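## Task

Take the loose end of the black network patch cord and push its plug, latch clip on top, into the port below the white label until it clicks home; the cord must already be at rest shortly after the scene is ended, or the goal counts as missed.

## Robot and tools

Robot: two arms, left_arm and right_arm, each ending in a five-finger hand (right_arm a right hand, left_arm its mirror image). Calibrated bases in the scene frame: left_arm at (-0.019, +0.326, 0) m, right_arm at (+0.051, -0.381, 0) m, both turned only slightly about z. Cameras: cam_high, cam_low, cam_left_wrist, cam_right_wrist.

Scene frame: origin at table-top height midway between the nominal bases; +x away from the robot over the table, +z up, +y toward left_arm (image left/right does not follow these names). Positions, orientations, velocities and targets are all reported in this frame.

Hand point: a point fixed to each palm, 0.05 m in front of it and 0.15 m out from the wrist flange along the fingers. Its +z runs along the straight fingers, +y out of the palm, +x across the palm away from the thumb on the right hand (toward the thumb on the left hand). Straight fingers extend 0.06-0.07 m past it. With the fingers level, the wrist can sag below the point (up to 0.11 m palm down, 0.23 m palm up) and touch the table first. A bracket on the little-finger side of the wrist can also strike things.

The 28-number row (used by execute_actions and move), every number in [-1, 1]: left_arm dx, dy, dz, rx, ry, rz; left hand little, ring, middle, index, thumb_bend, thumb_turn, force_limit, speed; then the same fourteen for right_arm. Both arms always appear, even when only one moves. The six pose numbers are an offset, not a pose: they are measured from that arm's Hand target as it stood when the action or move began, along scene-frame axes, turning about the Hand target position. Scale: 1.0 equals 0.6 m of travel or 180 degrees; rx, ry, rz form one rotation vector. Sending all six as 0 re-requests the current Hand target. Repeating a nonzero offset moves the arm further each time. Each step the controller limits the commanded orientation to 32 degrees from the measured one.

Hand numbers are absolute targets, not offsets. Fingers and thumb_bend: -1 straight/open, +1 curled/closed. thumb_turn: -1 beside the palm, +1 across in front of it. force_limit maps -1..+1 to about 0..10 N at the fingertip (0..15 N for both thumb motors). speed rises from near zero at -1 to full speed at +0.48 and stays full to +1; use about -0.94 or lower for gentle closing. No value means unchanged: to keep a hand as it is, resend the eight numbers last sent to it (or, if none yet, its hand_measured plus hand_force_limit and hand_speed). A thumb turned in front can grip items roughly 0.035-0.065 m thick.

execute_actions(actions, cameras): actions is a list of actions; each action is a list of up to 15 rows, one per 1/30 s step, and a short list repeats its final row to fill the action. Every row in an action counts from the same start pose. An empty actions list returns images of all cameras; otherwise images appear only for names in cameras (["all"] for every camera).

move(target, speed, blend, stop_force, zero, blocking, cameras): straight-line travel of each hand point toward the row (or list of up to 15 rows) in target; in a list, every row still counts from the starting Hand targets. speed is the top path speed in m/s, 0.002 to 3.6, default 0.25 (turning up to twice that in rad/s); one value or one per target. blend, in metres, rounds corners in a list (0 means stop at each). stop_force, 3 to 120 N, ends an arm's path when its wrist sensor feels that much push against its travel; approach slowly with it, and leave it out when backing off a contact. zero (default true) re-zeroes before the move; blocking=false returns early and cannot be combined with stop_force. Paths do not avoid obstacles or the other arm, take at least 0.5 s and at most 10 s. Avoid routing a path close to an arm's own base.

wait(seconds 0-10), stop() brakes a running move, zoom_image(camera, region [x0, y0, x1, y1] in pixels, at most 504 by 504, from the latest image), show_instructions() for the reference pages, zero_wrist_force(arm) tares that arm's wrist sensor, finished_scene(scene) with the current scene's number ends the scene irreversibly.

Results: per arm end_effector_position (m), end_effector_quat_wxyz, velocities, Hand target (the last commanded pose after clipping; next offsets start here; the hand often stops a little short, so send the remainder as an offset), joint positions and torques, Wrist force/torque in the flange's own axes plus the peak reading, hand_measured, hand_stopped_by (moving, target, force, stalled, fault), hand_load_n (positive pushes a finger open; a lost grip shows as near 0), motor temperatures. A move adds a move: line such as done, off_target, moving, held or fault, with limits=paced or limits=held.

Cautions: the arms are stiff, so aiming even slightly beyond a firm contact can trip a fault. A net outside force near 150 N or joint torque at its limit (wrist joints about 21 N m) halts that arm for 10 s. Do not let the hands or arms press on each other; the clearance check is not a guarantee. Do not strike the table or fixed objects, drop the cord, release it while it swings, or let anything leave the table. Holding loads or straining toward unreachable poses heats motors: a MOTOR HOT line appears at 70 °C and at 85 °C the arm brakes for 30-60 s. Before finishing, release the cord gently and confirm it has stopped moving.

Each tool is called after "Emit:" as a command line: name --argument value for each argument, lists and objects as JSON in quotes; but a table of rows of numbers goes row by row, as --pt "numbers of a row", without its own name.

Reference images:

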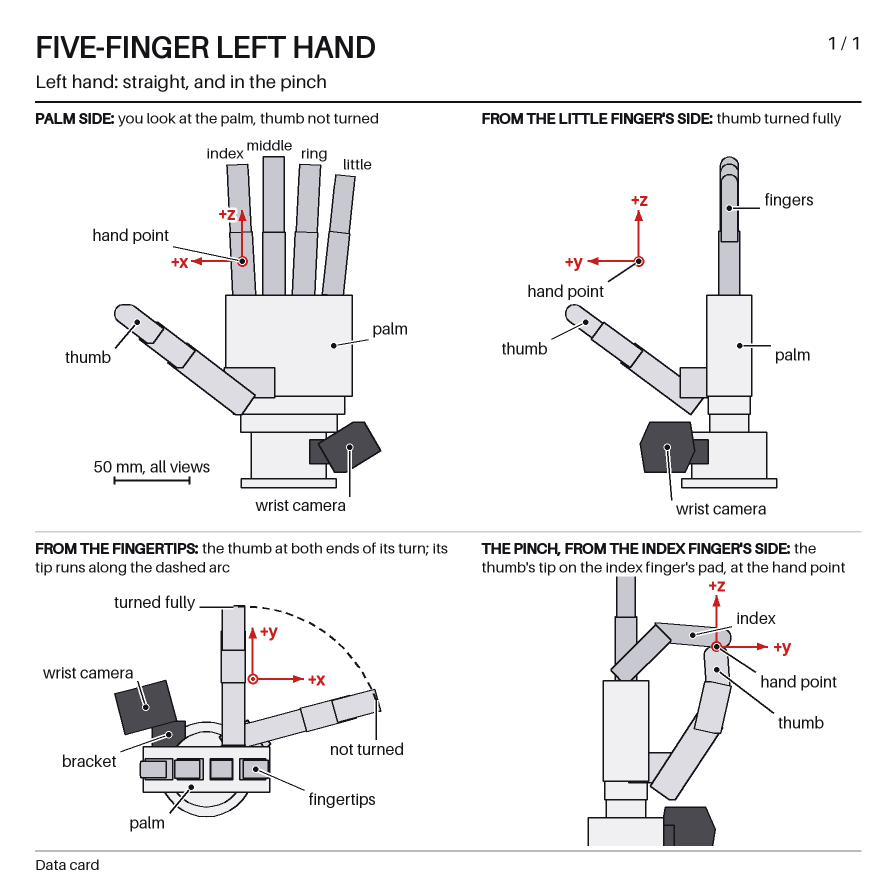

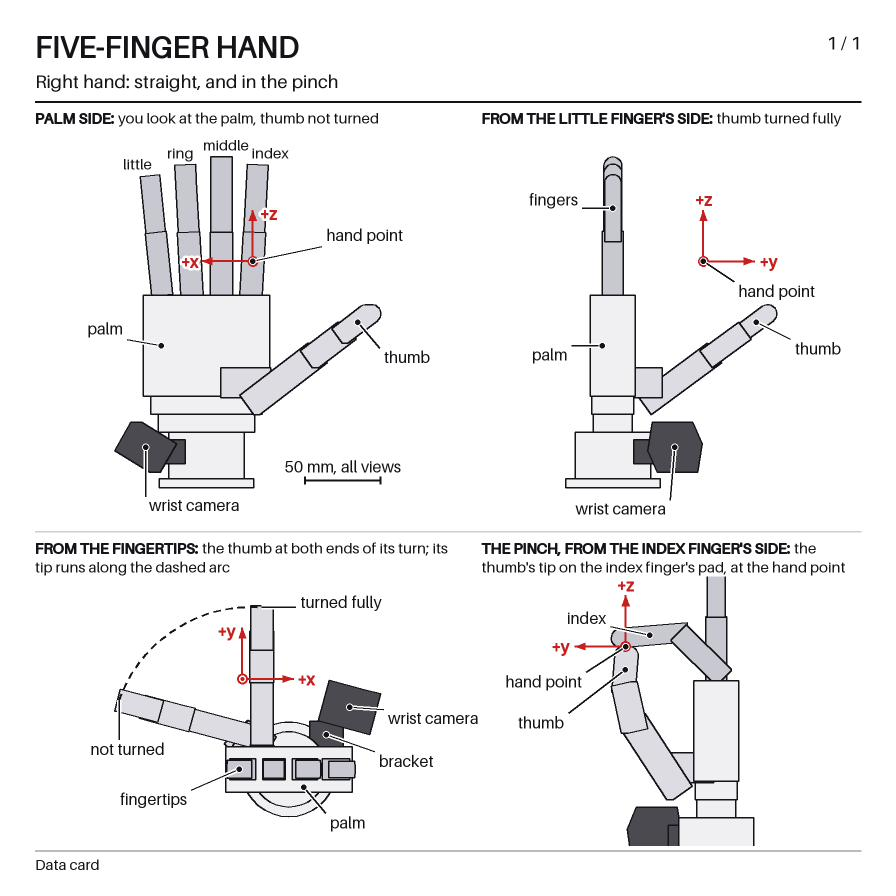

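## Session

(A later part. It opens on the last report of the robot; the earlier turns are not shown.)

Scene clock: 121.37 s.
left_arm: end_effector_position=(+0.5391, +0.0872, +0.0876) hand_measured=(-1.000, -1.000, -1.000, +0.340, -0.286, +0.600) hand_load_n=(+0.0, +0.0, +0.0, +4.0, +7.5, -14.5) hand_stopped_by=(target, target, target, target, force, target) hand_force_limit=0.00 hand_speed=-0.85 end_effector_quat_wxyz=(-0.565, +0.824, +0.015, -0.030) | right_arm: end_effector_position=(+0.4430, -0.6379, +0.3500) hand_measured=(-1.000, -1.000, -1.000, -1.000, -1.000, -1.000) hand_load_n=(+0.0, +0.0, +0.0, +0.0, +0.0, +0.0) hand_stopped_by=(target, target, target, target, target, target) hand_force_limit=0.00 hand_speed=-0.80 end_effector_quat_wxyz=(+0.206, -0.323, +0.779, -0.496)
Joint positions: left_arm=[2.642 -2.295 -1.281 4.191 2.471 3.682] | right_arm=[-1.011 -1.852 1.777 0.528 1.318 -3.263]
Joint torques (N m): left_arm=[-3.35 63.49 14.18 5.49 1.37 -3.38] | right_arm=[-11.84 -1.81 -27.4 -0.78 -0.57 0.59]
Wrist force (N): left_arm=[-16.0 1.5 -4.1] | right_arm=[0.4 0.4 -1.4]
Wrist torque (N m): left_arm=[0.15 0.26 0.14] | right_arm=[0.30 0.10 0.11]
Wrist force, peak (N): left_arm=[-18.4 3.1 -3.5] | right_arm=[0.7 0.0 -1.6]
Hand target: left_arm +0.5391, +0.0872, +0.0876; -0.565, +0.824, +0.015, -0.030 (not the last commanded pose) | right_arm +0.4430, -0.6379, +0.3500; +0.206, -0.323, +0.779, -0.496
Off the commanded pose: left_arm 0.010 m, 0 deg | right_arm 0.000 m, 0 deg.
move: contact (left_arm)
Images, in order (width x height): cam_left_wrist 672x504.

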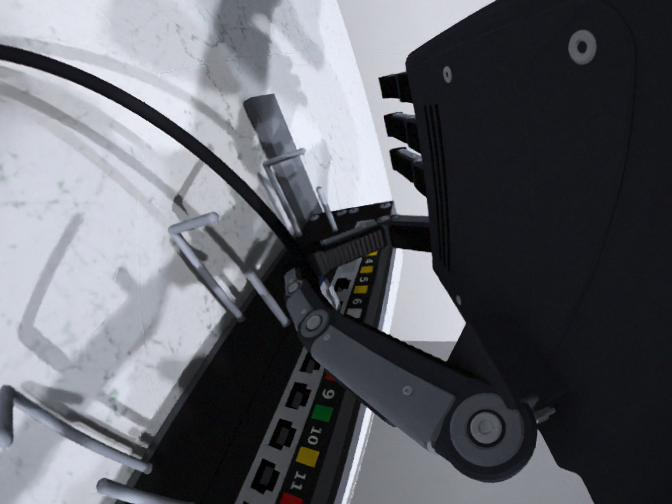

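Emit:
move --target '[-0.006,-0.0005,0,0,0,0,-1,-1,-1,0.34,-0.15,0.6,0.0,-0.85,0,0,0,0,0,0,-1,-1,-1,-1,-1,-1,0.0,-0.8]' --speed 0.01

Emit:
move --pt "0 0 0 0 0 0 -1 -1 -1 0.05 -0.46 0.6 0.15 -0.6 0 0 0 0 0 0 -1 -1 -1 -1 -1 -1 0.0 -0.8" --pt "0.02 0.0017 0 0 0 0 -1 -1 -1 0.05 -0.46 0.6 0.15 -0.6 0 0 0 0 0 0 -1 -1 -1 -1 -1 -1 0.0 -0.8" --speed 0.02 --cameras '["cam_left_wrist"]'

Emit:
zoom_image --camera "cam_left_wrist" --region '[285, 230, 355, 300]'

Emit:
zoom_image --camera "cam_left_wrist" --region '[285, 260, 345, 320]'

Scene clock: 123.27 s.
left_arm: end_effector_position=(+0.5357, +0.0869, +0.0876) hand_measured=(-1.000, -1.000, -1.000, +0.340, -0.286, +0.600) hand_load_n=(+0.0, +0.0, +0.0, +5.5, +7.5, -2.5) hand_stopped_by=(target, target, target, target, force, target) hand_force_limit=0.00 hand_speed=-0.85 end_effector_quat_wxyz=(-0.565, +0.824, +0.015, -0.030) | right_arm: end_effector_position=(+0.4430, -0.6379, +0.3500) hand_measured=(-1.000, -1.000, -1.000, -1.000, -1.000, -1.000) hand_load_n=(+0.0, +0.0, +0.0, +0.0, +0.0, +0.0) hand_stopped_by=(target, target, target, target, target, target) hand_force_limit=0.00 hand_speed=-0.80 end_effector_quat_wxyz=(+0.206, -0.323, +0.779, -0.496)
Joint positions: left_arm=[2.639 -2.289 -1.29 4.193 2.468 3.679] | right_arm=[-1.011 -1.852 1.777 0.528 1.318 -3.263]
Joint torques (N m): left_arm=[-12.12 63.46 10.88 2.32 -1.13 -1.75] | right_arm=[-12.4 -1.55 -26.44 -0.82 -0.29 0.38]
Wrist force (N): left_arm=[0.2 0.5 1.3] | right_arm=[0.4 0.1 -1.1]
Wrist torque (N m): left_arm=[0.14 0.05 0.15] | right_arm=[0.24 0.09 0.09]
Wrist force, peak (N): left_arm=[-16.5 3.3 -3.3] | right_arm=[0.7 0.1 -1.5]
Hand target: left_arm +0.5355, +0.0869, +0.0876; -0.565, +0.824, +0.015, -0.030 | right_arm +0.4430, -0.6379, +0.3500; +0.206, -0.323, +0.779, -0.496
Off the commanded pose: left_arm 0.000 m, 0 deg | right_arm 0.000 m, 0 deg.
move: done

Scene clock: 124.87 s.
left_arm: end_effector_position=(+0.5474, +0.0879, +0.0876) hand_measured=(-1.000, -1.000, -1.000, +0.050, -0.460, +0.600) hand_load_n=(+0.0, +0.0, +0.0, +0.0, +0.0, +0.0) hand_stopped_by=(target, target, target, target, target, target) hand_force_limit=0.15 hand_speed=-0.60 end_effector_quat_wxyz=(-0.565, +0.824, +0.015, -0.030) | right_arm: end_effector_position=(+0.4430, -0.6379, +0.3500) hand_measured=(-1.000, -1.000, -1.000, -1.000, -1.000, -1.000) hand_load_n=(+0.0, +0.0, +0.0, +0.0, +0.0, +0.0) hand_stopped_by=(target, target, target, target, target, target) hand_force_limit=0.00 hand_speed=-0.80 end_effector_quat_wxyz=(+0.206, -0.323, +0.779, -0.496)
Joint positions: left_arm=[2.648 -2.308 -1.259 4.187 2.476 3.688] | right_arm=[-1.011 -1.852 1.777 0.528 1.318 -3.263]
Joint torques (N m): left_arm=[9.62 43.14 26.19 -0.72 3.25 2.07] | right_arm=[-11.74 -1.11 -25.86 -0.78 -0.31 0.54]
Wrist force (N): left_arm=[0.1 0.7 1.5] | right_arm=[0.6 0.3 -1.1]
Wrist torque (N m): left_arm=[0.13 0.06 0.06] | right_arm=[0.26 0.05 0.12]
Wrist force, peak (N): left_arm=[0.3 0.8 1.6] | right_arm=[0.8 0.0 -1.8]
Hand target: left_arm +0.5475, +0.0879, +0.0876; -0.565, +0.824, +0.015, -0.030 | right_arm +0.4430, -0.6379, +0.3500; +0.206, -0.323, +0.779, -0.496
Off the commanded pose: left_arm 0.000 m, 0 deg | right_arm 0.000 m, 0 deg.
move: done
Images, in order (width x height): cam_left_wrist 672x504.

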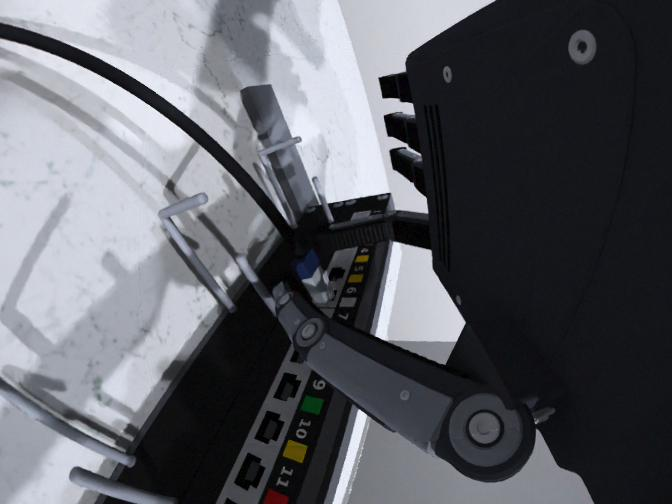

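Scaled by 7.200 from the camera's 672x504 image, which has a finer 960x720 frame.

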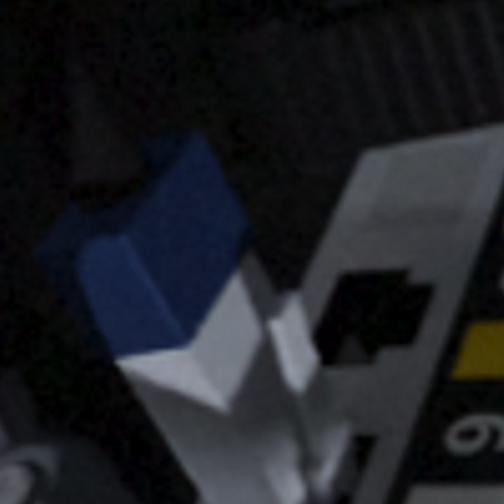

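Scaled by 8.400 from the camera's 672x504 image, which has a finer 960x720 frame.

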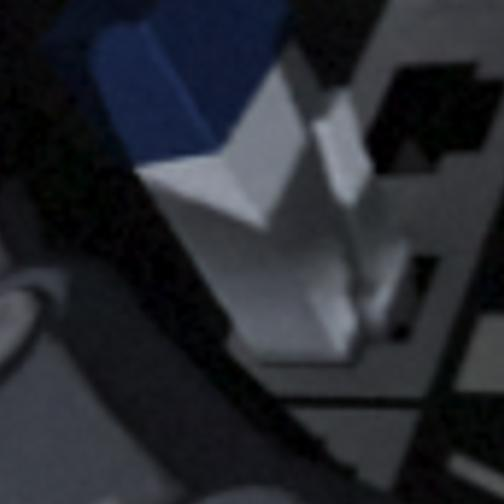

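Emit:
move --pt "-0.034 -0.003 0 0 0 0 -1 -1 -1 0.05 -0.46 0.6 0.15 -0.6 0 0 0 0 0 0 -1 -1 -1 -1 -1 -1 0.0 -0.8" --speed 0.03

Emit:
move --target '[0,0,0,0,0,0,-1,-1,-1,0.05,-0.46,0.85,0.15,-0.6,0,0,0,0,0,0,-1,-1,-1,-1,-1,-1,0.0,-0.8]' --speed 0.02

Emit:
move --target '[0,0,0,0,0,0,-1,-1,-1,0.30,-0.15,0.85,0.0,-0.85,0,0,0,0,0,0,-1,-1,-1,-1,-1,-1,0.0,-0.8]' --speed 0.02 --cameras '["cam_left_wrist"]'

Emit:
zoom_image --camera "cam_left_wrist" --region '[270, 220, 370, 320]'

Scene clock: 127.10 s.
left_arm: end_effector_position=(+0.5272, +0.0861, +0.0876) hand_measured=(-1.000, -1.000, -1.000, +0.050, -0.460, +0.600) hand_load_n=(+0.0, +0.0, +0.0, +0.0, +0.0, +0.0) hand_stopped_by=(target, target, target, target, target, target) hand_force_limit=0.15 hand_speed=-0.60 end_effector_quat_wxyz=(-0.565, +0.824, +0.015, -0.030) | right_arm: end_effector_position=(+0.4430, -0.6379, +0.3500) hand_measured=(-1.000, -1.000, -1.000, -1.000, -1.000, -1.000) hand_load_n=(+0.0, +0.0, +0.0, +0.0, -0.5, +0.0) hand_stopped_by=(target, target, target, target, target, target) hand_force_limit=0.00 hand_speed=-0.80 end_effector_quat_wxyz=(+0.206, -0.323, +0.779, -0.496)
Joint positions: left_arm=[2.632 -2.277 -1.312 4.197 2.463 3.673] | right_arm=[-1.011 -1.852 1.777 0.528 1.318 -3.263]
Joint torques (N m): left_arm=[-11.57 63.13 11.19 2.22 -1.61 -1.78] | right_arm=[-12.43 -1.45 -25.65 -0.78 -0.24 0.46]
Wrist force (N): left_arm=[0.2 0.7 1.2] | right_arm=[0.7 -0.1 -1.1]
Wrist torque (N m): left_arm=[0.16 0.05 0.16] | right_arm=[0.21 0.03 0.11]
Wrist force, peak (N): left_arm=[0.3 1.0 1.5] | right_arm=[0.7 0.1 -1.7]
Hand target: left_arm +0.5271, +0.0861, +0.0876; -0.565, +0.824, +0.015, -0.030 | right_arm +0.4430, -0.6379, +0.3500; +0.206, -0.323, +0.779, -0.496
Off the commanded pose: left_arm 0.000 m, 0 deg | right_arm 0.000 m, 0 deg.
move: done

Scene clock: 127.70 s.
left_arm: end_effector_position=(+0.5271, +0.0861, +0.0876) hand_measured=(-1.000, -1.000, -1.000, +0.050, -0.460, +0.850) hand_load_n=(+0.0, +0.0, +0.0, +0.0, +0.0, +0.0) hand_stopped_by=(target, target, target, target, target, target) hand_force_limit=0.15 hand_speed=-0.60 end_effector_quat_wxyz=(-0.565, +0.824, +0.015, -0.030) | right_arm: end_effector_position=(+0.4430, -0.6379, +0.3500) hand_measured=(-1.000, -1.000, -1.000, -1.000, -1.000, -1.000) hand_load_n=(+0.0, +0.0, +0.0, +0.0, +0.0, +0.0) hand_stopped_by=(target, target, target, target, target, target) hand_force_limit=0.00 hand_speed=-0.80 end_effector_quat_wxyz=(+0.206, -0.323, +0.779, -0.496)
Joint positions: left_arm=[2.632 -2.276 -1.312 4.198 2.463 3.673] | right_arm=[-1.011 -1.852 1.777 0.528 1.318 -3.263]
Joint torques (N m): left_arm=[-10.33 62.72 10 2.27 -1.22 -2.22] | right_arm=[-12.65 -2.77 -25.98 -0.7 -0.44 0.49]
Wrist force (N): left_arm=[0.3 0.9 1.4] | right_arm=[0.2 0.9 -1.1]
Wrist torque (N m): left_arm=[0.16 0.03 0.16] | right_arm=[0.34 0.11 0.10]
Wrist force, peak (N): left_arm=[0.3 0.9 1.4] | right_arm=[0.7 0.5 -1.4]
Hand target: left_arm +0.5271, +0.0861, +0.0876; -0.565, +0.824, +0.015, -0.030 | right_arm +0.4430, -0.6379, +0.3500; +0.206, -0.323, +0.779, -0.496
Off the commanded pose: left_arm 0.000 m, 0 deg | right_arm 0.000 m, 0 deg.
move: done

Scene clock: 129.03 s.
left_arm: end_effector_position=(+0.5271, +0.0861, +0.0876) hand_measured=(-1.000, -1.000, -1.000, +0.300, -0.228, +0.850) hand_load_n=(+0.0, +0.0, +0.0, +3.0, +8.0, +0.0) hand_stopped_by=(target, target, target, target, force, target) hand_force_limit=0.00 hand_speed=-0.85 end_effector_quat_wxyz=(-0.565, +0.824, +0.015, -0.030) | right_arm: end_effector_position=(+0.4430, -0.6379, +0.3500) hand_measured=(-1.000, -1.000, -1.000, -1.000, -1.000, -1.000) hand_load_n=(+0.0, +0.0, +0.0, +0.0, +0.5, +0.0) hand_stopped_by=(target, target, target, target, target, target) hand_force_limit=0.00 hand_speed=-0.80 end_effector_quat_wxyz=(+0.206, -0.323, +0.779, -0.496)
Joint positions: left_arm=[2.632 -2.276 -1.312 4.198 2.463 3.673] | right_arm=[-1.011 -1.852 1.777 0.528 1.318 -3.263]
Joint torques (N m): left_arm=[-9.89 63.21 11.22 1.96 -1.2 -2.02] | right_arm=[-12.03 -1.11 -25.51 -0.96 -0.4 0.58]
Wrist force (N): left_arm=[0.2 0.8 1.3] | right_arm=[0.3 0.2 -1.3]
Wrist torque (N m): left_arm=[0.16 0.05 0.15] | right_arm=[0.25 0.10 0.08]
Wrist force, peak (N): left_arm=[0.3 0.8 1.4] | right_arm=[0.7 0.2 -1.7]
Hand target: left_arm +0.5271, +0.0861, +0.0876; -0.565, +0.824, +0.015, -0.030 | right_arm +0.4430, -0.6379, +0.3500; +0.206, -0.323, +0.779, -0.496
Off the commanded pose: left_arm 0.000 m, 0 deg | right_arm 0.000 m, 0 deg.
move: done
Images, in order (width x height): cam_left_wrist 672x504.

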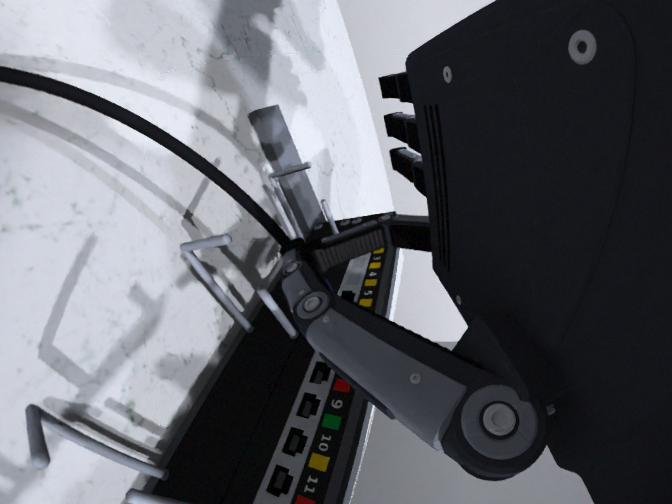

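Scaled by 5.040 from the camera's 672x504 image, which has a finer 960x720 frame.

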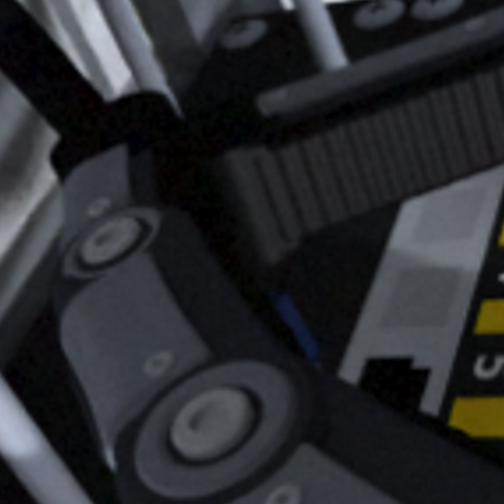

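Emit:
move --target '[0.04,0.0035,0,0,0,0,-1,-1,-1,0.30,-0.15,0.85,0.0,-0.85,0,0,0,0,0,0,-1,-1,-1,-1,-1,-1,0.0,-0.8]' --speed 0.008 --stop_force 10 --cameras '["cam_left_wrist"]'

Emit:
zoom_image --camera "cam_left_wrist" --region '[270, 220, 370, 320]'

Scene clock: 132.53 s.
left_arm: end_effector_position=(+0.5394, +0.0872, +0.0876) hand_measured=(-1.000, -1.000, -1.000, +0.300, -0.228, +0.850) hand_load_n=(+0.0, +0.0, +0.0, +2.5, +7.5, -1.0) hand_stopped_by=(target, target, target, target, force, target) hand_force_limit=0.00 hand_speed=-0.85 end_effector_quat_wxyz=(-0.565, +0.824, +0.015, -0.030) | right_arm: end_effector_position=(+0.4430, -0.6379, +0.3500) hand_measured=(-1.000, -1.000, -1.000, -1.000, -1.000, -1.000) hand_load_n=(+0.0, +0.0, +0.0, +0.0, +0.0, -0.5) hand_stopped_by=(target, target, target, target, target, target) hand_force_limit=0.00 hand_speed=-0.80 end_effector_quat_wxyz=(+0.206, -0.323, +0.779, -0.496)
Joint positions: left_arm=[2.642 -2.295 -1.28 4.191 2.471 3.682] | right_arm=[-1.011 -1.852 1.777 0.528 1.318 -3.263]
Joint torques (N m): left_arm=[-7.63 62.51 12.88 4.78 -0.03 -2.66] | right_arm=[-12.11 -1.29 -25.69 -0.77 -0.34 0.48]
Wrist force (N): left_arm=[-9.2 -1.5 0.5] | right_arm=[0.4 0.4 -1.3]
Wrist torque (N m): left_arm=[0.14 0.10 0.05] | right_arm=[0.29 0.08 0.10]
Wrist force, peak (N): left_arm=[-12.3 -0.1 1.2] | right_arm=[0.6 0.6 -1.6]
Hand target: left_arm +0.5394, +0.0872, +0.0876; -0.565, +0.824, +0.015, -0.030 (not the last commanded pose) | right_arm +0.4430, -0.6379, +0.3500; +0.206, -0.323, +0.779, -0.496
Off the commanded pose: left_arm 0.012 m, 0 deg | right_arm 0.000 m, 0 deg.
move: contact (left_arm)
Images, in order (width x height): cam_left_wrist 672x504.

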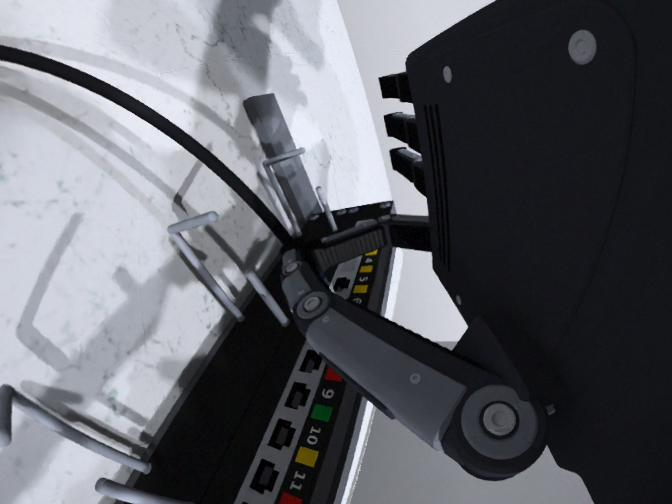

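Scaled by 5.040 from the camera's 672x504 image, which has a finer 960x720 frame.

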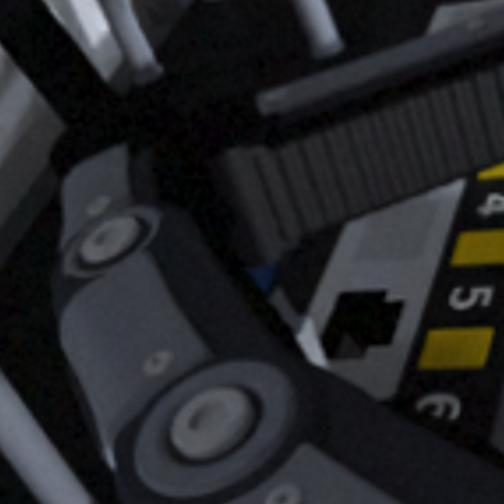

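Emit:
move --target '[0.025,0.0022,0,0,0,0,-1,-1,-1,0.30,-0.15,0.85,0.0,-0.85,0,0,0,0,0,0,-1,-1,-1,-1,-1,-1,0.0,-0.8]' --speed 0.006 --stop_force 10 --cameras '["cam_left_wrist"]'

Emit:
zoom_image --camera "cam_left_wrist" --region '[270, 220, 370, 320]'

Scene clock: 134.13 s.
left_arm: end_effector_position=(+0.5404, +0.0872, +0.0876) hand_measured=(-1.000, -1.000, -1.000, +0.300, -0.228, +0.850) hand_load_n=(+0.0, +0.0, +0.0, +2.0, +8.0, -2.0) hand_stopped_by=(target, target, target, target, force, target) hand_force_limit=0.00 hand_speed=-0.85 end_effector_quat_wxyz=(-0.565, +0.824, +0.015, -0.030) | right_arm: end_effector_position=(+0.4430, -0.6379, +0.3500) hand_measured=(-1.000, -1.000, -1.000, -1.000, -1.000, -1.000) hand_load_n=(+0.0, +0.0, +0.0, +0.0, +0.0, -0.5) hand_stopped_by=(target, target, target, target, target, target) hand_force_limit=0.00 hand_speed=-0.80 end_effector_quat_wxyz=(+0.206, -0.323, +0.779, -0.496)
Joint positions: left_arm=[2.643 -2.297 -1.277 4.191 2.471 3.683] | right_arm=[-1.011 -1.852 1.777 0.528 1.318 -3.263]
Joint torques (N m): left_arm=[-6.07 63.81 16.05 7.17 1.88 -3.66] | right_arm=[-12.52 -1.69 -26.41 -0.68 -0.32 0.47]
Wrist force (N): left_arm=[-19.4 -1.5 0.7] | right_arm=[0.4 0.2 -1.0]
Wrist torque (N m): left_arm=[0.14 0.10 0.12] | right_arm=[0.25 0.07 0.10]
Wrist force, peak (N): left_arm=[-22.3 -0.9 1.0] | right_arm=[0.3 0.2 -1.7]
Hand target: left_arm +0.5404, +0.0872, +0.0876; -0.565, +0.824, +0.015, -0.030 (not the last commanded pose) | right_arm +0.4430, -0.6379, +0.3500; +0.206, -0.323, +0.779, -0.496
Off the commanded pose: left_arm 0.014 m, 0 deg | right_arm 0.000 m, 0 deg.
move: contact (left_arm)
Images, in order (width x height): cam_left_wrist 672x504.

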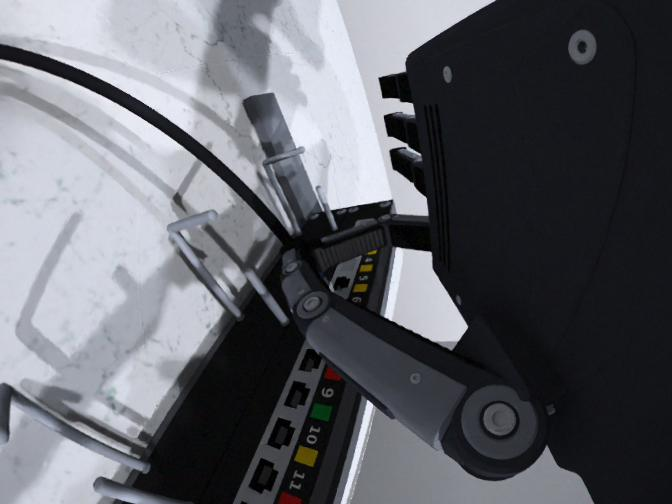

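Scaled by 5.040 from the camera's 672x504 image, which has a finer 960x720 frame.

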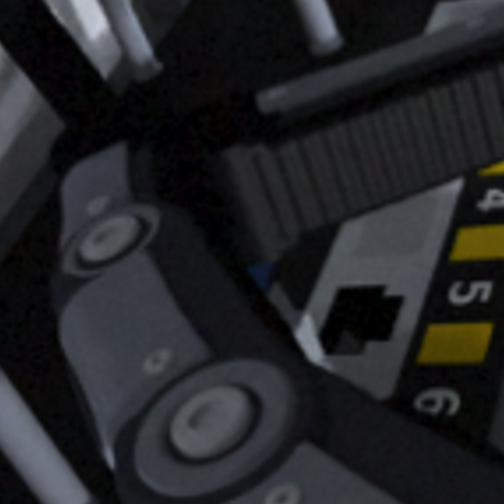

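Emit:
move --target '[-0.006,-0.0005,0,0,0,0,-1,-1,-1,0.30,-0.15,0.85,0.0,-0.85,0,0,0,0,0,0,-1,-1,-1,-1,-1,-1,0.0,-0.8]' --speed 0.015

Emit:
move --pt "0 0 0 0 0 0 -1 -1 -1 0.0 -0.52 0.6 0.15 -0.3 0 0 0 0 0 0 -1 -1 -1 -1 -1 -1 0.0 -0.8" --pt "-0.002 -0.0002 0.05 0 0 0 -1 -1 -1 0.0 -0.52 0.6 0.15 -0.3 0 0 0 0 0 0 -1 -1 -1 -1 -1 -1 0.0 -0.8" --speed 0.04 --cameras '["cam_left_wrist"]'

Emit:
zoom_image --camera "cam_left_wrist" --region '[260, 240, 350, 330]'

Scene clock: 135.70 s.
left_arm: end_effector_position=(+0.5369, +0.0869, +0.0876) hand_measured=(-1.000, -1.000, -1.000, +0.300, -0.228, +0.850) hand_load_n=(+0.0, +0.0, +0.0, +3.0, +7.5, +0.0) hand_stopped_by=(target, target, target, target, force, target) hand_force_limit=0.00 hand_speed=-0.85 end_effector_quat_wxyz=(-0.565, +0.824, +0.015, -0.030) | right_arm: end_effector_position=(+0.4430, -0.6379, +0.3500) hand_measured=(-1.000, -1.000, -1.000, -1.000, -1.000, -1.000) hand_load_n=(+0.0, +0.0, +0.0, +0.0, +0.0, +0.0) hand_stopped_by=(target, target, target, target, target, target) hand_force_limit=0.00 hand_speed=-0.80 end_effector_quat_wxyz=(+0.206, -0.323, +0.779, -0.496)
Joint positions: left_arm=[2.64 -2.291 -1.286 4.192 2.469 3.68] | right_arm=[-1.011 -1.852 1.777 0.528 1.318 -3.263]
Joint torques (N m): left_arm=[-12.28 61.59 11.2 2.29 -1.62 -2.02] | right_arm=[-12.02 -2.1 -26.08 -0.7 -0.33 0.48]
Wrist force (N): left_arm=[-0.4 -0.1 1.3] | right_arm=[0.5 0.1 -1.5]
Wrist torque (N m): left_arm=[0.16 0.18 0.09] | right_arm=[0.26 0.09 0.09]
Wrist force, peak (N): left_arm=[-19.8 -0.3 1.2] | right_arm=[0.5 0.5 -1.7]
Hand target: left_arm +0.5368, +0.0869, +0.0876; -0.565, +0.824, +0.015, -0.030 | right_arm +0.4430, -0.6379, +0.3500; +0.206, -0.323, +0.779, -0.496
Off the commanded pose: left_arm 0.000 m, 0 deg | right_arm 0.000 m, 0 deg.
move: done

Scene clock: 137.47 s.
left_arm: end_effector_position=(+0.5356, +0.0867, +0.1174) hand_measured=(-1.000, -1.000, -1.000, +0.000, -0.520, +0.600) hand_load_n=(+0.0, +0.0, +0.0, +0.0, +0.0, +0.0) hand_stopped_by=(target, target, target, target, target, target) hand_force_limit=0.15 hand_speed=-0.30 end_effector_quat_wxyz=(-0.565, +0.824, +0.015, -0.030) | right_arm: end_effector_position=(+0.4430, -0.6379, +0.3500) hand_measured=(-1.000, -1.000, -1.000, -1.000, -1.000, -1.000) hand_load_n=(+0.0, +0.0, +0.0, +0.0, +0.0, +0.0) hand_stopped_by=(target, target, target, target, target, target) hand_force_limit=0.00 hand_speed=-0.80 end_effector_quat_wxyz=(+0.206, -0.323, +0.779, -0.496)
Joint positions: left_arm=[2.639 -2.26 -1.258 4.133 2.468 3.679] | right_arm=[-1.011 -1.852 1.777 0.528 1.318 -3.263]
Joint torques (N m): left_arm=[-10.23 61.24 26.42 -0.98 -1.36 -1.87] | right_arm=[-12.15 -1.58 -26 -0.85 -0.46 0.43]
Wrist force (N): left_arm=[-0.5 0.7 1.4] | right_arm=[0.5 0.2 -1.2]
Wrist torque (N m): left_arm=[0.15 0.14 0.11] | right_arm=[0.26 0.07 0.10]
Wrist force, peak (N): left_arm=[-0.5 1.1 1.4] | right_arm=[0.5 -0.1 -1.6]
Hand target: left_arm +0.5356, +0.0867, +0.1176; -0.565, +0.824, +0.015, -0.030 | right_arm +0.4430, -0.6379, +0.3500; +0.206, -0.323, +0.779, -0.496
Off the commanded pose: left_arm 0.000 m, 0 deg | right_arm 0.000 m, 0 deg.
move: done
Images, in order (width x height): cam_left_wrist 672x504.

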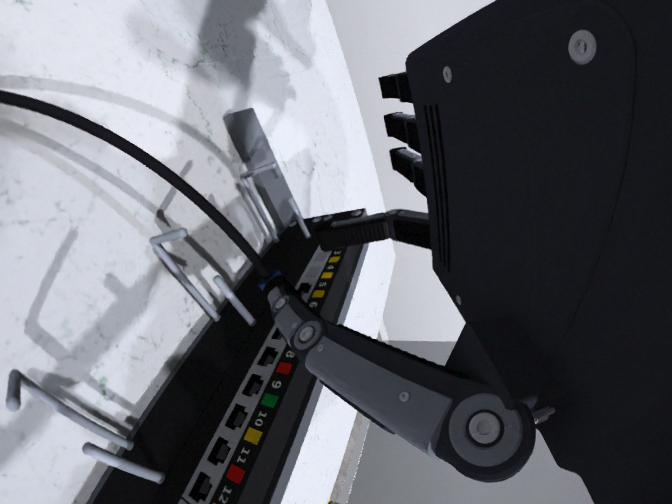

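Scaled by 5.600 from the camera's 672x504 image, which has a finer 960x720 frame.

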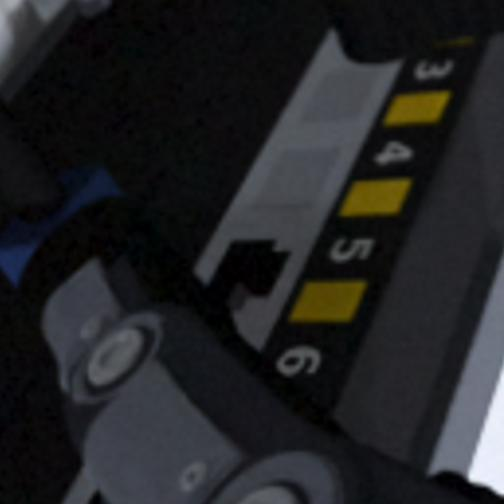

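Emit:
move --target '[-0.005,-0.06,0.0,0,0,0,-1,-1,-1,0.0,-0.52,0.6,0.15,-0.3,0,0,0,0,0,0,-1,-1,-1,-1,-1,-1,0.0,-0.8]' --speed 0.06 --cameras '["cam_left_wrist"]'

Emit:
zoom_image --camera "cam_left_wrist" --region '[260, 200, 350, 290]'

Emit:
zoom_image --camera "cam_left_wrist" --region '[285, 230, 325, 270]'

Scene clock: 138.80 s.
left_arm: end_effector_position=(+0.5326, +0.0508, +0.1176) hand_measured=(-1.000, -1.000, -1.000, +0.000, -0.520, +0.600) hand_load_n=(+0.0, -0.5, +0.0, +0.0, +0.0, +0.0) hand_stopped_by=(target, target, target, target, target, target) hand_force_limit=0.15 hand_speed=-0.30 end_effector_quat_wxyz=(-0.565, +0.824, +0.015, -0.030) | right_arm: end_effector_position=(+0.4430, -0.6379, +0.3500) hand_measured=(-1.000, -1.000, -1.000, -1.000, -1.000, -1.000) hand_load_n=(+0.0, +0.0, +0.0, +0.0, +0.0, -0.5) hand_stopped_by=(target, target, target, target, target, target) hand_force_limit=0.00 hand_speed=-0.80 end_effector_quat_wxyz=(+0.206, -0.323, +0.779, -0.496)
Joint positions: left_arm=[2.593 -2.316 -1.155 4.054 2.43 3.639] | right_arm=[-1.011 -1.852 1.777 0.528 1.318 -3.263]
Joint torques (N m): left_arm=[-10.77 45.9 26.3 -0.92 -1.31 -2.12] | right_arm=[-11.38 -1.83 -27.22 -0.66 -0.46 0.61]
Wrist force (N): left_arm=[-0.6 0.8 1.2] | right_arm=[0.4 0.4 -1.4]
Wrist torque (N m): left_arm=[0.15 0.17 0.10] | right_arm=[0.29 0.10 0.10]
Wrist force, peak (N): left_arm=[-0.5 0.9 1.6] | right_arm=[0.6 0.7 -1.4]
Hand target: left_arm +0.5326, +0.0507, +0.1176; -0.565, +0.824, +0.015, -0.030 | right_arm +0.4430, -0.6379, +0.3500; +0.206, -0.323, +0.779, -0.496
Off the commanded pose: left_arm 0.000 m, 0 deg | right_arm 0.000 m, 0 deg.
move: done
Images, in order (width x height): cam_left_wrist 672x504.

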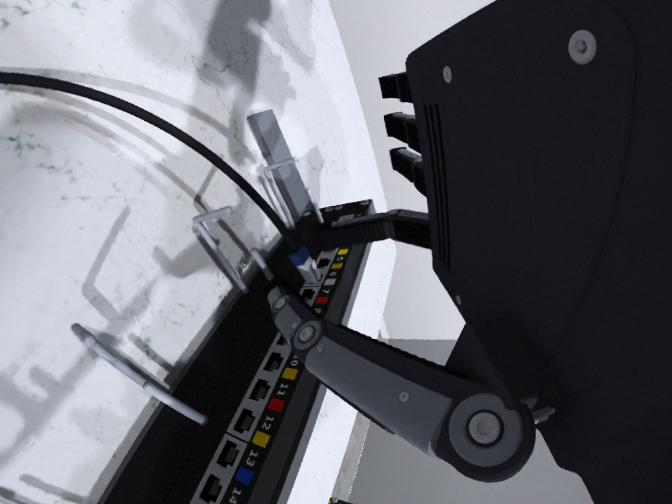

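Scaled by 5.600 from the camera's 672x504 image, which has a finer 960x720 frame.

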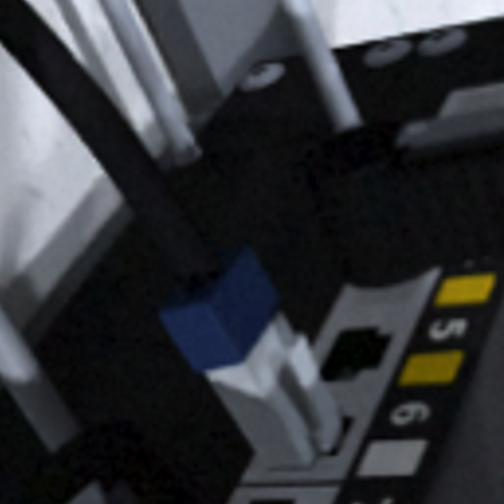

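Scaled by 12.600 from the camera's 672x504 image, which has a finer 960x720 frame.

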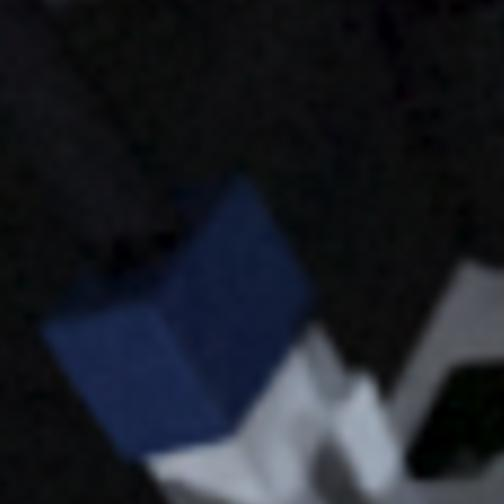

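Emit:
execute_actions --actions '[]'

Emit:
zoom_image --camera "cam_left_wrist" --region '[260, 200, 350, 290]'

Emit:
zoom_image --camera "cam_left_wrist" --region '[200, 150, 400, 300]'

Scene clock: 139.37 s.
left_arm: end_effector_position=(+0.5326, +0.0507, +0.1176) hand_measured=(-1.000, -1.000, -1.000, +0.000, -0.520, +0.600) hand_load_n=(+0.0, -0.5, +0.0, +0.0, +0.0, +0.0) hand_stopped_by=(target, target, target, target, target, target) hand_force_limit=0.15 hand_speed=-0.30 end_effector_quat_wxyz=(-0.565, +0.824, +0.015, -0.030) | right_arm: end_effector_position=(+0.4430, -0.6379, +0.3500) hand_measured=(-1.000, -1.000, -1.000, -1.000, -1.000, -1.000) hand_load_n=(+0.0, +0.0, +0.0, +0.0, +0.0, -0.5) hand_stopped_by=(target, target, target, target, target, target) hand_force_limit=0.00 hand_speed=-0.80 end_effector_quat_wxyz=(+0.206, -0.323, +0.779, -0.496)
Joint positions: left_arm=[2.593 -2.316 -1.155 4.053 2.43 3.639] | right_arm=[-1.011 -1.852 1.777 0.528 1.318 -3.263]
Joint velocities: within noise
Joint torques (N m): left_arm=[-10.49 45.49 27.75 -0.89 -1.46 -1.92] | right_arm=[-11.94 -1.63 -25.87 -0.65 -0.55 0.56]
Motor temperatures (°C): left_arm=[30 33 36 38 40 36] | right_arm=[33 30 33 36 37 39]
Wrist force (N): left_arm=[-0.6 0.7 1.3] | right_arm=[0.4 0.1 -1.4]
Wrist torque (N m): left_arm=[0.13 0.18 0.11] | right_arm=[0.26 0.10 0.08]
Wrist force, peak (N): left_arm=[-0.5 0.8 1.5] | right_arm=[0.5 0.2 -1.6]
Hand target: left_arm +0.5326, +0.0507, +0.1176; -0.565, +0.824, +0.015, -0.030 | right_arm +0.4430, -0.6379, +0.3500; +0.206, -0.323, +0.779, -0.496
Off the commanded pose: left_arm 0.000 m, 0 deg | right_arm 0.000 m, 0 deg.

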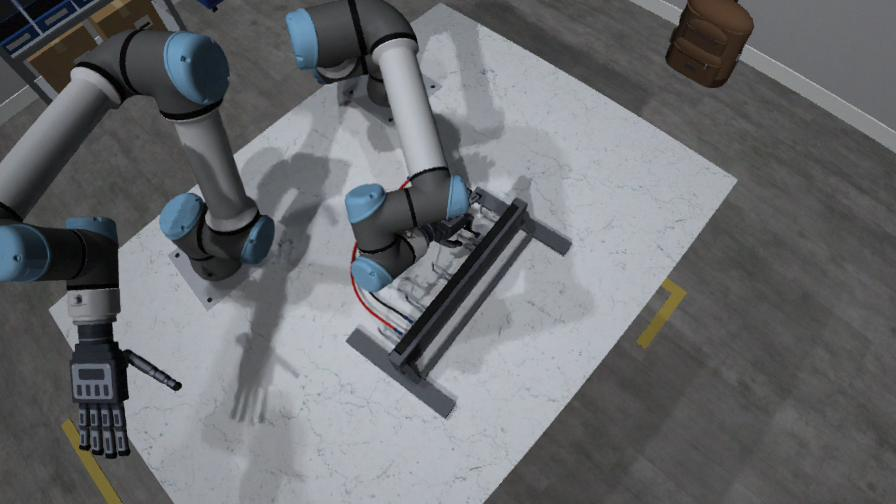

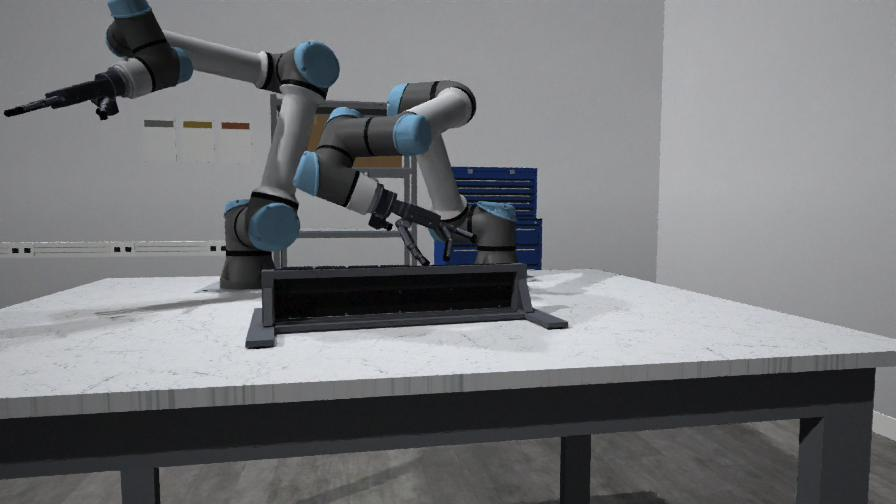

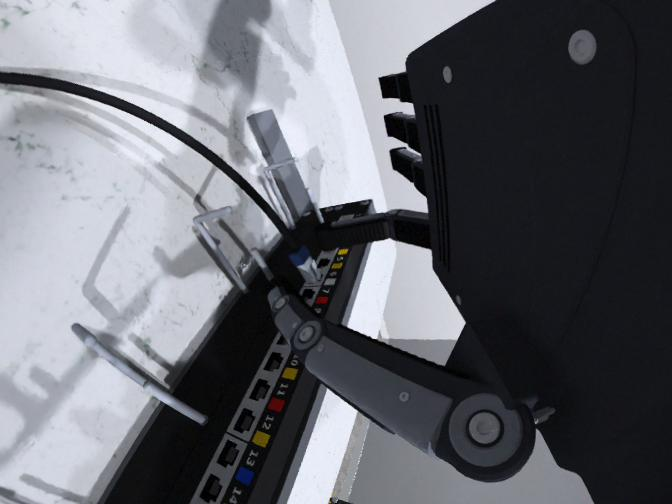

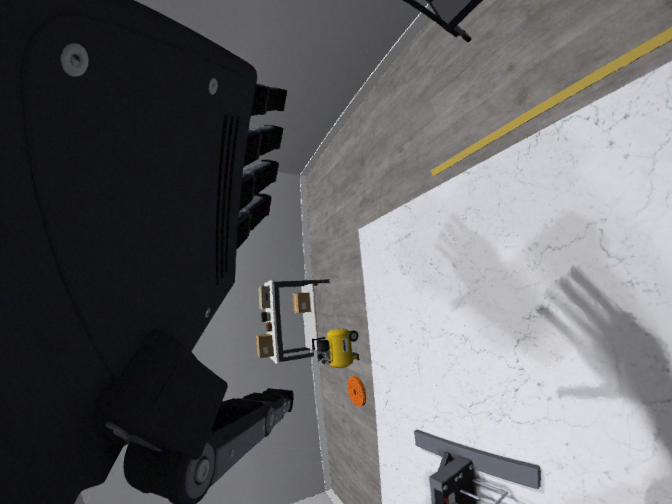

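Scaled by 5.600 from the camera's 672x504 image, which has a finer 960x720 frame.

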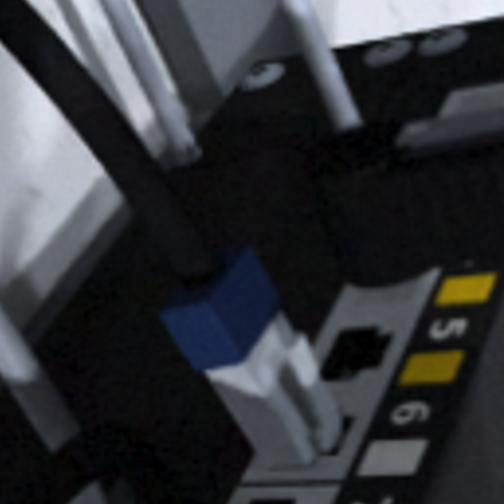

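Scaled by 2.520 from the camera's 672x504 image, which has a finer 960x720 frame.

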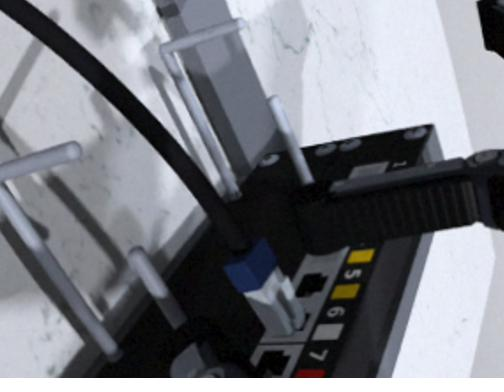

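Emit:
zoom_image --camera "cam_left_wrist" --region '[284, 240, 334, 290]'

Scaled by 10.080 from the camera's 672x504 image, which has a finer 960x720 frame.

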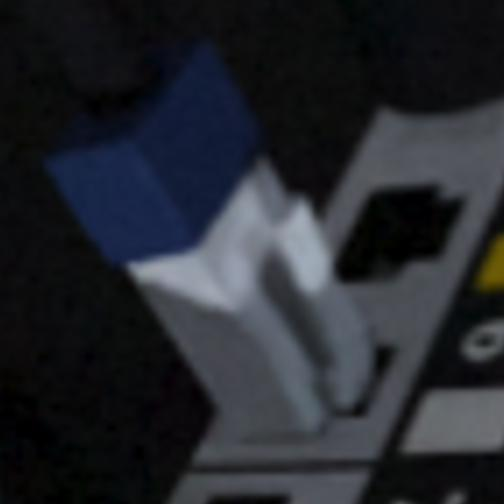

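Emit:
zoom_image --camera "cam_high" --region '[420, 190, 500, 250]'

Emit:
zoom_image --camera "cam_low" --region '[380, 220, 520, 290]'

Scaled by 6.300 from the camera's 896x504 image, which has a finer 1280x720 frame.

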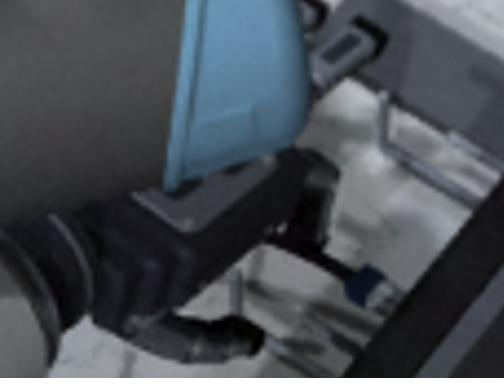

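Scaled by 3.600 from the camera's 896x504 image, which has a finer 1280x720 frame.

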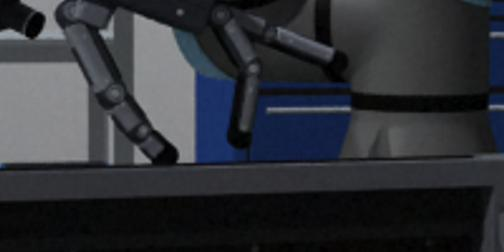

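Emit:
zoom_image --camera "cam_high" --region '[464, 220, 504, 250]'

Emit:
zoom_image --camera "cam_high" --region '[390, 190, 540, 370]'

Scaled by 12.600 from the camera's 896x504 image, which has a finer 1280x720 frame.

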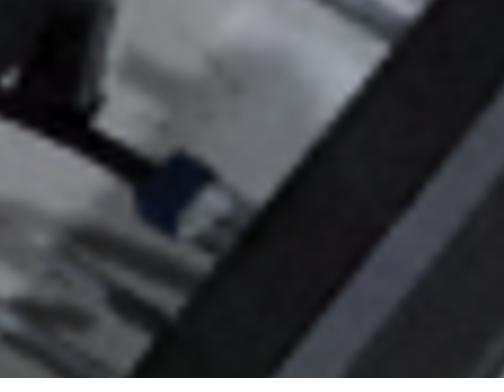

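Scaled by 2.800 from the camera's 896x504 image, which has a finer 1280x720 frame.

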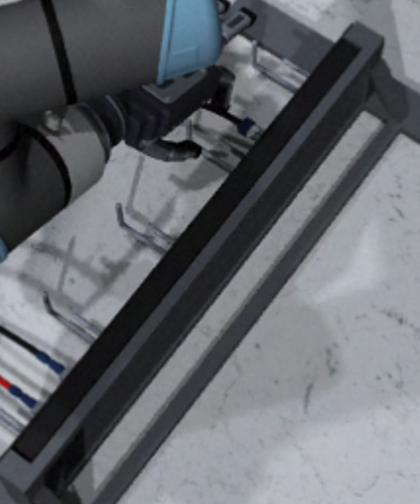

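Emit:
move --target '[0.0220,-0.1568,0,0,0,0,-1,-1,-1,0.0,-0.52,0.6,0.15,-0.3,0,0,0,0,0,0,-1,-1,-1,-1,-1,-1,0.0,-0.8]' --speed 0.15 --cameras '["cam_left_wrist"]'

Emit:
zoom_image --camera "cam_left_wrist" --region '[260, 200, 350, 290]'

Scene clock: 143.13 s.
left_arm: end_effector_position=(+0.5458, -0.0433, +0.1176) hand_measured=(-1.000, -1.000, -1.000, +0.000, -0.520, +0.600) hand_load_n=(+0.0, +0.0, +0.0, +0.0, +0.0, +0.0) hand_stopped_by=(target, target, target, target, target, target) hand_force_limit=0.15 hand_speed=-0.30 end_effector_quat_wxyz=(-0.565, +0.824, +0.015, -0.030) | right_arm: end_effector_position=(+0.4430, -0.6379, +0.3500) hand_measured=(-1.000, -1.000, -1.000, -1.000, -1.000, -1.000) hand_load_n=(+0.0, +0.0, +0.0, +0.0, +0.0, -0.5) hand_stopped_by=(target, target, target, target, target, target) hand_force_limit=0.00 hand_speed=-0.80 end_effector_quat_wxyz=(+0.206, -0.323, +0.779, -0.496)
Joint positions: left_arm=[2.499 -2.544 -0.727 3.801 2.35 3.567] | right_arm=[-1.011 -1.852 1.777 0.528 1.318 -3.263]
Joint torques (N m): left_arm=[-11.6 51.89 30.43 -0.99 -1.53 -1.94] | right_arm=[-12.19 -3.13 -26.49 -0.66 -0.26 0.34]
Wrist force (N): left_arm=[-0.4 0.6 1.4] | right_arm=[0.3 0.2 -1.2]
Wrist torque (N m): left_arm=[0.12 0.13 0.12] | right_arm=[0.26 0.10 0.08]
Wrist force, peak (N): left_arm=[-0.5 0.5 2.0] | right_arm=[0.5 0.5 -1.6]
Hand target: left_arm +0.5458, -0.0433, +0.1176; -0.565, +0.824, +0.015, -0.030 | right_arm +0.4430, -0.6379, +0.3500; +0.206, -0.323, +0.779, -0.496
Off the commanded pose: left_arm 0.000 m, 0 deg | right_arm 0.000 m, 0 deg.
move: done
Images, in order (width x height): cam_left_wrist 672x504.

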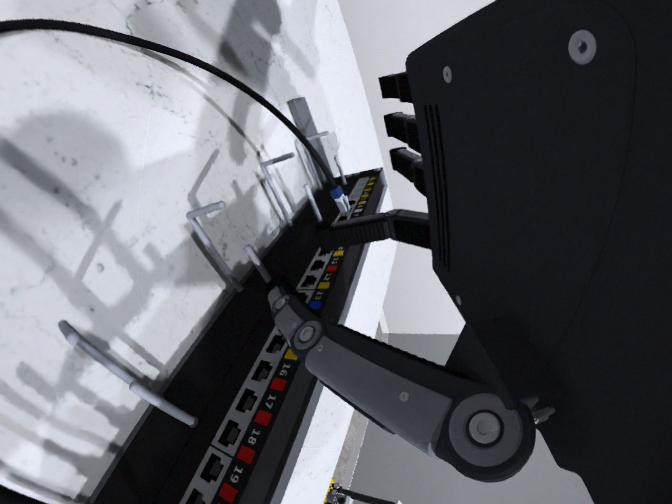

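Scaled by 5.600 from the camera's 672x504 image, which has a finer 960x720 frame.

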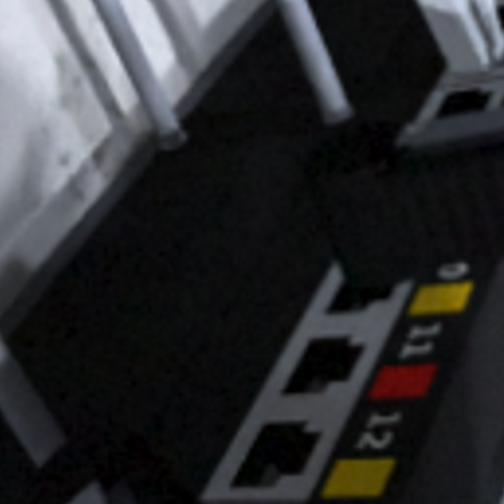

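Emit:
move --pt "0.0 0.0 0.03 0 0 0 -1 -1 -1 0.0 -0.52 0.6 0.15 -0.3 0 0 0 0 0 0 -1 -1 -1 -1 -1 -1 0.0 -0.8" --pt "0.0095 0.21017 0.03 0 0 0 -1 -1 -1 0.0 -0.52 0.6 0.15 -0.3 0 0 0 0 0 0 -1 -1 -1 -1 -1 -1 0.0 -0.8" --speed 0.15 --blend '[0.01,0.0]' --cameras '["cam_left_wrist"]'

Emit:
zoom_image --camera "cam_left_wrist" --region '[270, 200, 370, 300]'

Scene clock: 147.17 s.
left_arm: end_effector_position=(+0.5515, +0.0827, +0.1356) hand_measured=(-1.000, -1.000, -1.000, +0.000, -0.520, +0.600) hand_load_n=(+0.0, +0.0, +0.0, +0.0, +0.0, +0.0) hand_stopped_by=(target, target, target, target, target, target) hand_force_limit=0.15 hand_speed=-0.30 end_effector_quat_wxyz=(-0.565, +0.824, +0.015, -0.030) | right_arm: end_effector_position=(+0.4430, -0.6379, +0.3500) hand_measured=(-1.000, -1.000, -1.000, -1.000, -1.000, -1.000) hand_load_n=(+0.0, +0.0, +0.0, +0.0, +0.0, +0.0) hand_stopped_by=(target, target, target, target, target, target) hand_force_limit=0.00 hand_speed=-0.80 end_effector_quat_wxyz=(+0.206, -0.323, +0.779, -0.496)
Joint positions: left_arm=[2.645 -2.28 -1.176 4.073 2.473 3.685] | right_arm=[-1.011 -1.852 1.777 0.528 1.318 -3.263]
Joint torques (N m): left_arm=[10.46 63.63 9.71 2.53 2.97 2.32] | right_arm=[-11.9 -1.84 -25.2 -0.59 -0.47 0.52]
Wrist force (N): left_arm=[-0.4 0.9 1.5] | right_arm=[0.5 0.2 -1.5]
Wrist torque (N m): left_arm=[0.14 0.14 -0.08] | right_arm=[0.27 0.09 0.09]
Wrist force, peak (N): left_arm=[-0.4 1.5 1.7] | right_arm=[0.4 0.1 -1.7]
Hand target: left_arm +0.5515, +0.0828, +0.1356; -0.565, +0.824, +0.015, -0.030 | right_arm +0.4430, -0.6379, +0.3500; +0.206, -0.323, +0.779, -0.496
Off the commanded pose: left_arm 0.000 m, 0 deg | right_arm 0.000 m, 0 deg.
move: done; blend cut to 0.009 m at target 1
Images, in order (width x height): cam_left_wrist 672x504.

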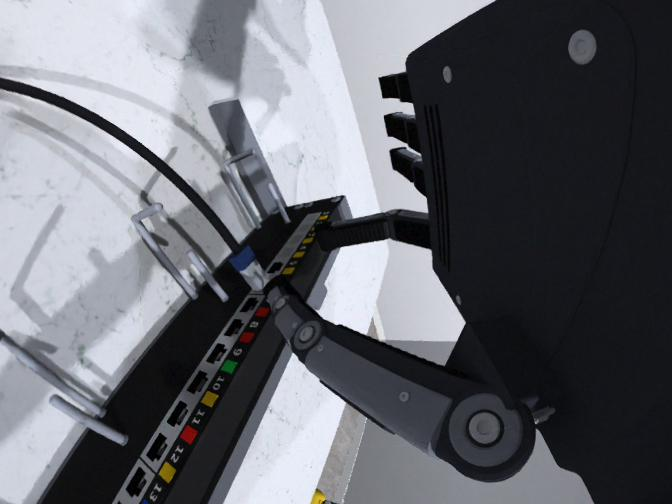

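Scaled by 5.040 from the camera's 672x504 image, which has a finer 960x720 frame.

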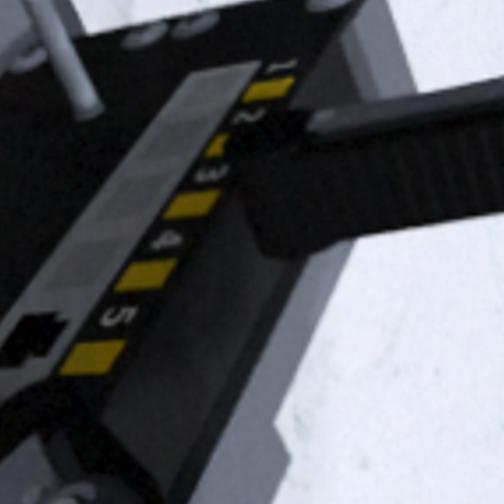

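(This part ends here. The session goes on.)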